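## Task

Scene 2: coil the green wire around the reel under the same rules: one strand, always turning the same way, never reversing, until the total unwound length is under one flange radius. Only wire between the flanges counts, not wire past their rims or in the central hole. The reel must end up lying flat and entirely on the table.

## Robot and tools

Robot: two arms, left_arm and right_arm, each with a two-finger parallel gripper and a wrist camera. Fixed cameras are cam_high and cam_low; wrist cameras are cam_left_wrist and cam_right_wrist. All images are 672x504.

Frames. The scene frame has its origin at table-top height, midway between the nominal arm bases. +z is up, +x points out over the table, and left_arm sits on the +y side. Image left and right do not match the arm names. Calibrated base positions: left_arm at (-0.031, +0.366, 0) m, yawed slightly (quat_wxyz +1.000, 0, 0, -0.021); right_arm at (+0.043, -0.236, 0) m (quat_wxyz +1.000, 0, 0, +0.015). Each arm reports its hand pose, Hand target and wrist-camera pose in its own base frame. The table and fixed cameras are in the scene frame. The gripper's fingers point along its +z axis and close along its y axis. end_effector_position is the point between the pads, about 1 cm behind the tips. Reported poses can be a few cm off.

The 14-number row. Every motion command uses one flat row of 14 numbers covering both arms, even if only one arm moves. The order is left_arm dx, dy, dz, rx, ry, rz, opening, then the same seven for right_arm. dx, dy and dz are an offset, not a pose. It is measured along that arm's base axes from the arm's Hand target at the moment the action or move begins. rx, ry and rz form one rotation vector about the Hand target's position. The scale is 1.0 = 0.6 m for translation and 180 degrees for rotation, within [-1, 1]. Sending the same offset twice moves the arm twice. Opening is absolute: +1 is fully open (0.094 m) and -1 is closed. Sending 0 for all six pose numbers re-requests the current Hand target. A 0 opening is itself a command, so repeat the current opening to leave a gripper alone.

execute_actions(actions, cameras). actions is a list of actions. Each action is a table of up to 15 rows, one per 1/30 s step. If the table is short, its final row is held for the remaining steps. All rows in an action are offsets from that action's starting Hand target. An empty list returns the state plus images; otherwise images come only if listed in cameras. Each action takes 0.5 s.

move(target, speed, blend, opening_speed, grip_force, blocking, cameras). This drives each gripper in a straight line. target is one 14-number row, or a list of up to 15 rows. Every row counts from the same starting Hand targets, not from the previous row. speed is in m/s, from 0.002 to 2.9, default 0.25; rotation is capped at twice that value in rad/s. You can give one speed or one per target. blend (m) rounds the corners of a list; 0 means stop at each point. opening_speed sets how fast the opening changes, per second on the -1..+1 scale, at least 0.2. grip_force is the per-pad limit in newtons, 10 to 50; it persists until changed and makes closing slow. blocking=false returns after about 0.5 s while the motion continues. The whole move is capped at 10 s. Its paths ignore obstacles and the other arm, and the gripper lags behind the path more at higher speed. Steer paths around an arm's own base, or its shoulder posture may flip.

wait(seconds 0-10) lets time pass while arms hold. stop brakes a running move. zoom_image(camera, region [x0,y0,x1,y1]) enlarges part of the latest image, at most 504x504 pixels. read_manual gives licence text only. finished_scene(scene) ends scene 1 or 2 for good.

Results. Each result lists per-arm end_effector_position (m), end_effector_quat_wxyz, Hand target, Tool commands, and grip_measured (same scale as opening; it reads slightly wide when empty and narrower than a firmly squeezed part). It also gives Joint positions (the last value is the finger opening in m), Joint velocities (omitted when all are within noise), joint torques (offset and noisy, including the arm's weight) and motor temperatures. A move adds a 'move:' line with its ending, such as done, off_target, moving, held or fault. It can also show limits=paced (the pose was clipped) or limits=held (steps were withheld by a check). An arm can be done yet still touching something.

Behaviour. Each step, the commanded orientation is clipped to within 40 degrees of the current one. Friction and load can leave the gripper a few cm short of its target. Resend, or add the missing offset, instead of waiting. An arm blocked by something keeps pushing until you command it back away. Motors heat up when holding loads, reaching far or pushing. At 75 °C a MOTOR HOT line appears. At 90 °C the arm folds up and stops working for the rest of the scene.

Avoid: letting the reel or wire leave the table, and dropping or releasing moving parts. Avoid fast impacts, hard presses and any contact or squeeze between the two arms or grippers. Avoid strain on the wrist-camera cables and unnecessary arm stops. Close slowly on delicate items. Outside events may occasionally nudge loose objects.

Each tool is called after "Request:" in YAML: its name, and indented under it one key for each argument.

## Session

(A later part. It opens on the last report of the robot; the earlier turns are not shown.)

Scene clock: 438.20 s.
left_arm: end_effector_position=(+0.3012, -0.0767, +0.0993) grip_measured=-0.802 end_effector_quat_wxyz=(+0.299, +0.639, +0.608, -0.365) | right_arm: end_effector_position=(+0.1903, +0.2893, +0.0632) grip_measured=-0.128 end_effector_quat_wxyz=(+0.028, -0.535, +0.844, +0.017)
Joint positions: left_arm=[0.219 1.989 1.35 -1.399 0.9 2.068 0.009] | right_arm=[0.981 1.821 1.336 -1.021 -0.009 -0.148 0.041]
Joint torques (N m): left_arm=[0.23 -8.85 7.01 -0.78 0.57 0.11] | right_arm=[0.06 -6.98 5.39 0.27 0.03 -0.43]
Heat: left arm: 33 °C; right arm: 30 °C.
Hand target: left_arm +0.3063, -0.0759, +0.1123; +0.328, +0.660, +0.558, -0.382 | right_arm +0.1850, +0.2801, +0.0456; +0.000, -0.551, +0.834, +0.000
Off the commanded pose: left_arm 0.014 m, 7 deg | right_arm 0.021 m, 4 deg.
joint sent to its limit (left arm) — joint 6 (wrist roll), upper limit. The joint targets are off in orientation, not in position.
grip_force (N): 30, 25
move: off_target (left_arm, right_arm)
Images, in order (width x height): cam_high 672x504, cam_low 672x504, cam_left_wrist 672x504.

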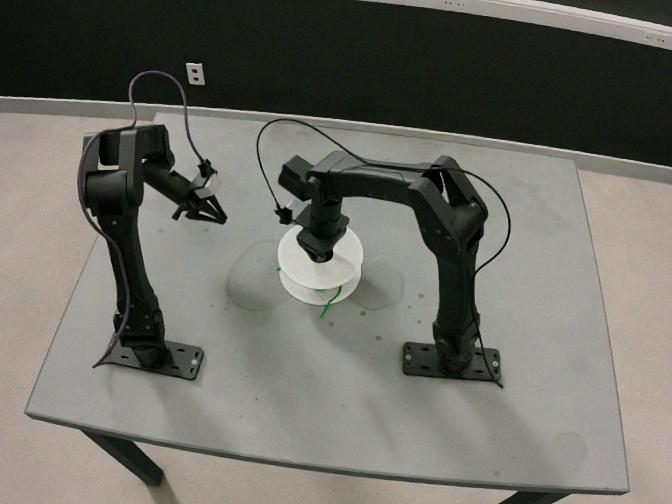

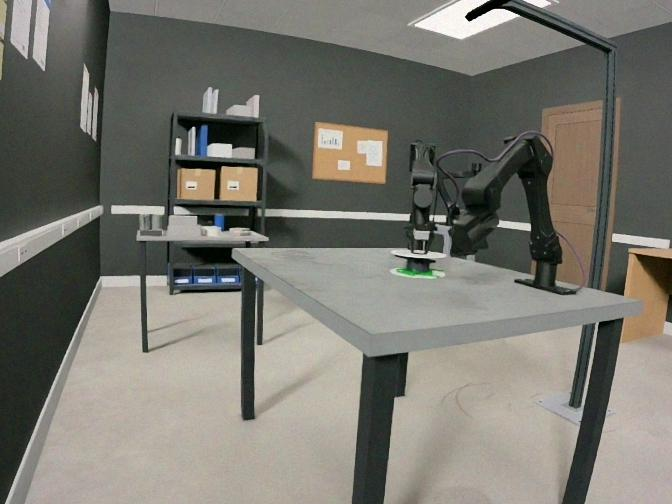

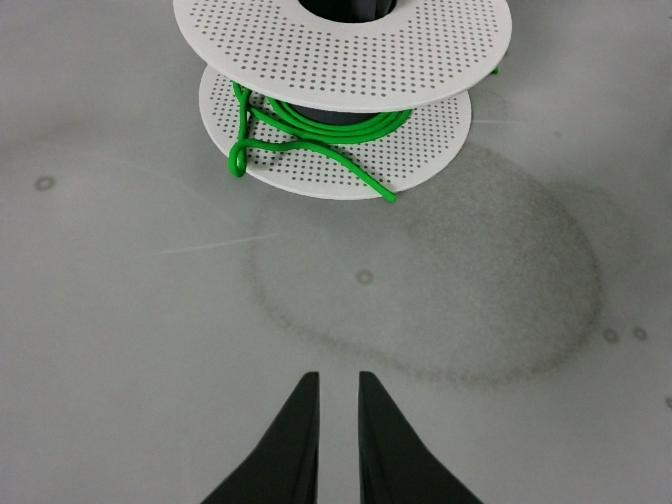

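Request:
move:
  target:
    - [0,0,0,0,0,0,-0.8,0.009,0.015,0.02,0,0,0,-0.12]
    - [0,0,0,0,0,0,-0.8,0.009,0.015,0.02,0,0,0,-0.95]
    - [0,0,0,0,0,0,-0.8,0.009,0.015,0.2,0,0,0,-0.95]
    - [0,0,0,0,0,0,-0.8,0.05,-0.3,0.25,0,0,-0.2,-0.95]
  speed: [0.03,0.1,0.1,0.25]
  cameras: ["all"]

Request:
zoom_image:
  camera: "cam_left_wrist"
  region: [150, 0, 570, 280]

Request:
zoom_image:
  camera: "cam_low"
  region: [370, 230, 490, 300]

Request:
zoom_image:
  camera: "cam_high"
  region: [240, 190, 400, 310]

Scene clock: 448.17 s.
left_arm: end_effector_position=(+0.3012, -0.0767, +0.0993) grip_measured=-0.802 end_effector_quat_wxyz=(+0.299, +0.639, +0.608, -0.365) | right_arm: end_effector_position=(+0.2209, +0.1048, +0.1942) grip_measured=-0.948 end_effector_quat_wxyz=(+0.005, -0.264, +0.964, +0.004)
Joint positions: left_arm=[0.219 1.989 1.35 -1.399 0.9 2.068 0.009] | right_arm=[0.435 1.485 1.498 -1.572 -0.005 -0.1 0.002]
Joint torques (N m): left_arm=[0.24 -8.85 7.01 -0.78 0.57 0.11] | right_arm=[-0.39 -7.94 5.93 0.12 0.02 -0.08]
Heat: left arm: 33 °C; right arm: 31 °C.
Hand target: left_arm +0.3063, -0.0759, +0.1123; +0.328, +0.660, +0.558, -0.382 | right_arm +0.2150, +0.1001, +0.1956; +0.000, -0.266, +0.964, +0.000
Off the commanded pose: left_arm 0.014 m, 7 deg | right_arm 0.008 m, 1 deg.
joint sent to its limit (left arm) — joint 6 (wrist roll), upper limit. The joint targets are off in orientation, not in position.
joint sent to its limit (right arm) — joint 4 (wrist pitch), lower limit. The joint targets still meet the commanded pose.
grip_force (N): 30, 25
move: off_target (left_arm)

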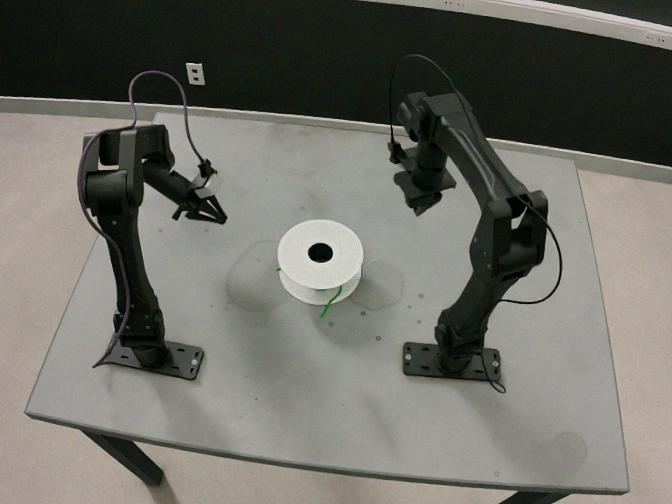

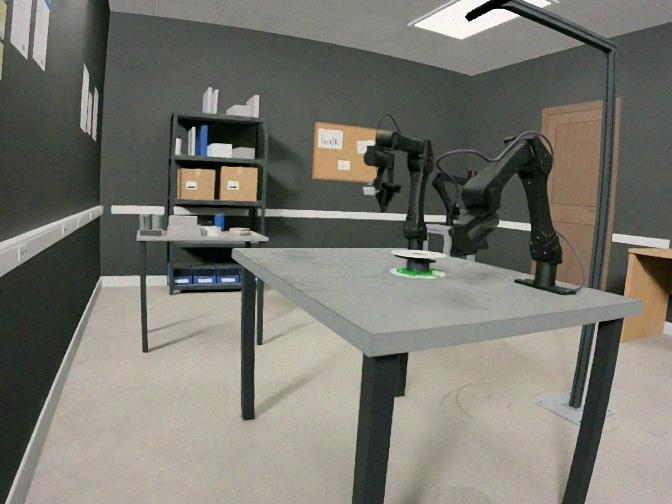

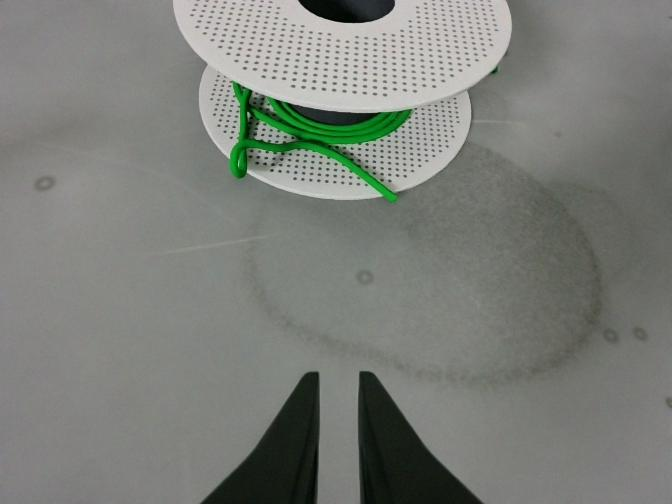

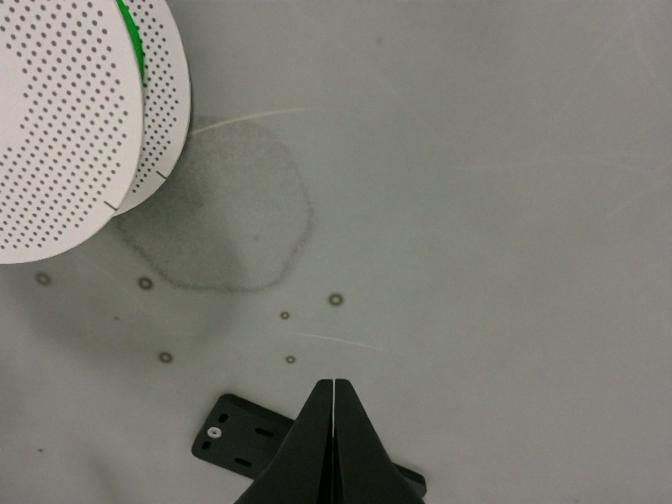

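Scaled by 1.200 from the camera's 672x504 image, which has a finer 960x720 frame.

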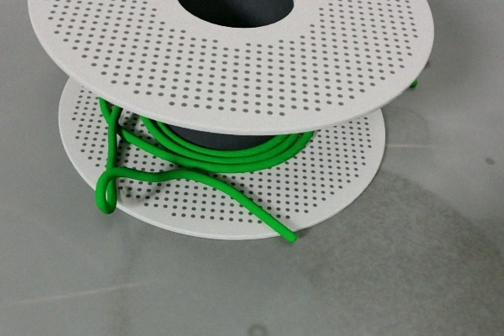

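Scaled by 4.200 from the camera's 672x504 image, which has a finer 960x720 frame.

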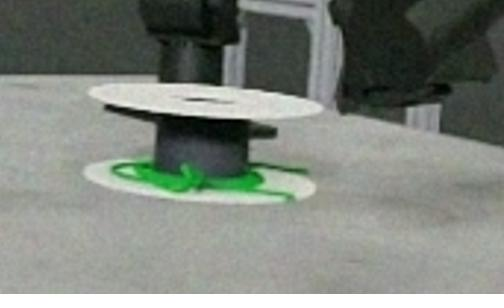

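Scaled by 3.150 from the camera's 672x504 image, which has a finer 960x720 frame.

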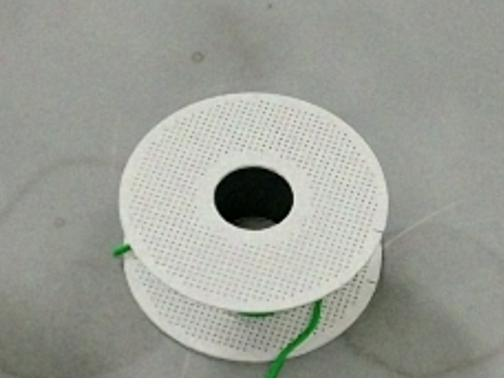

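Request:
zoom_image:
  camera: "cam_left_wrist"
  region: [190, 60, 420, 210]

Scaled by 2.191 from the camera's 672x504 image, which has a finer 960x720 frame.

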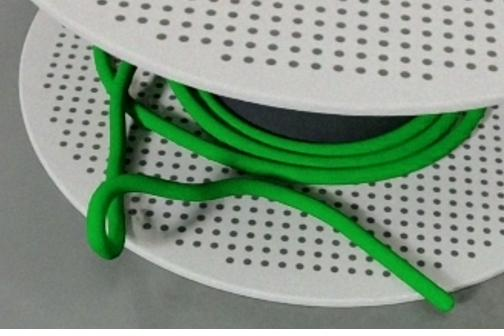

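Request:
finished_scene:
  scene: 2

The scene is finished: the task was done.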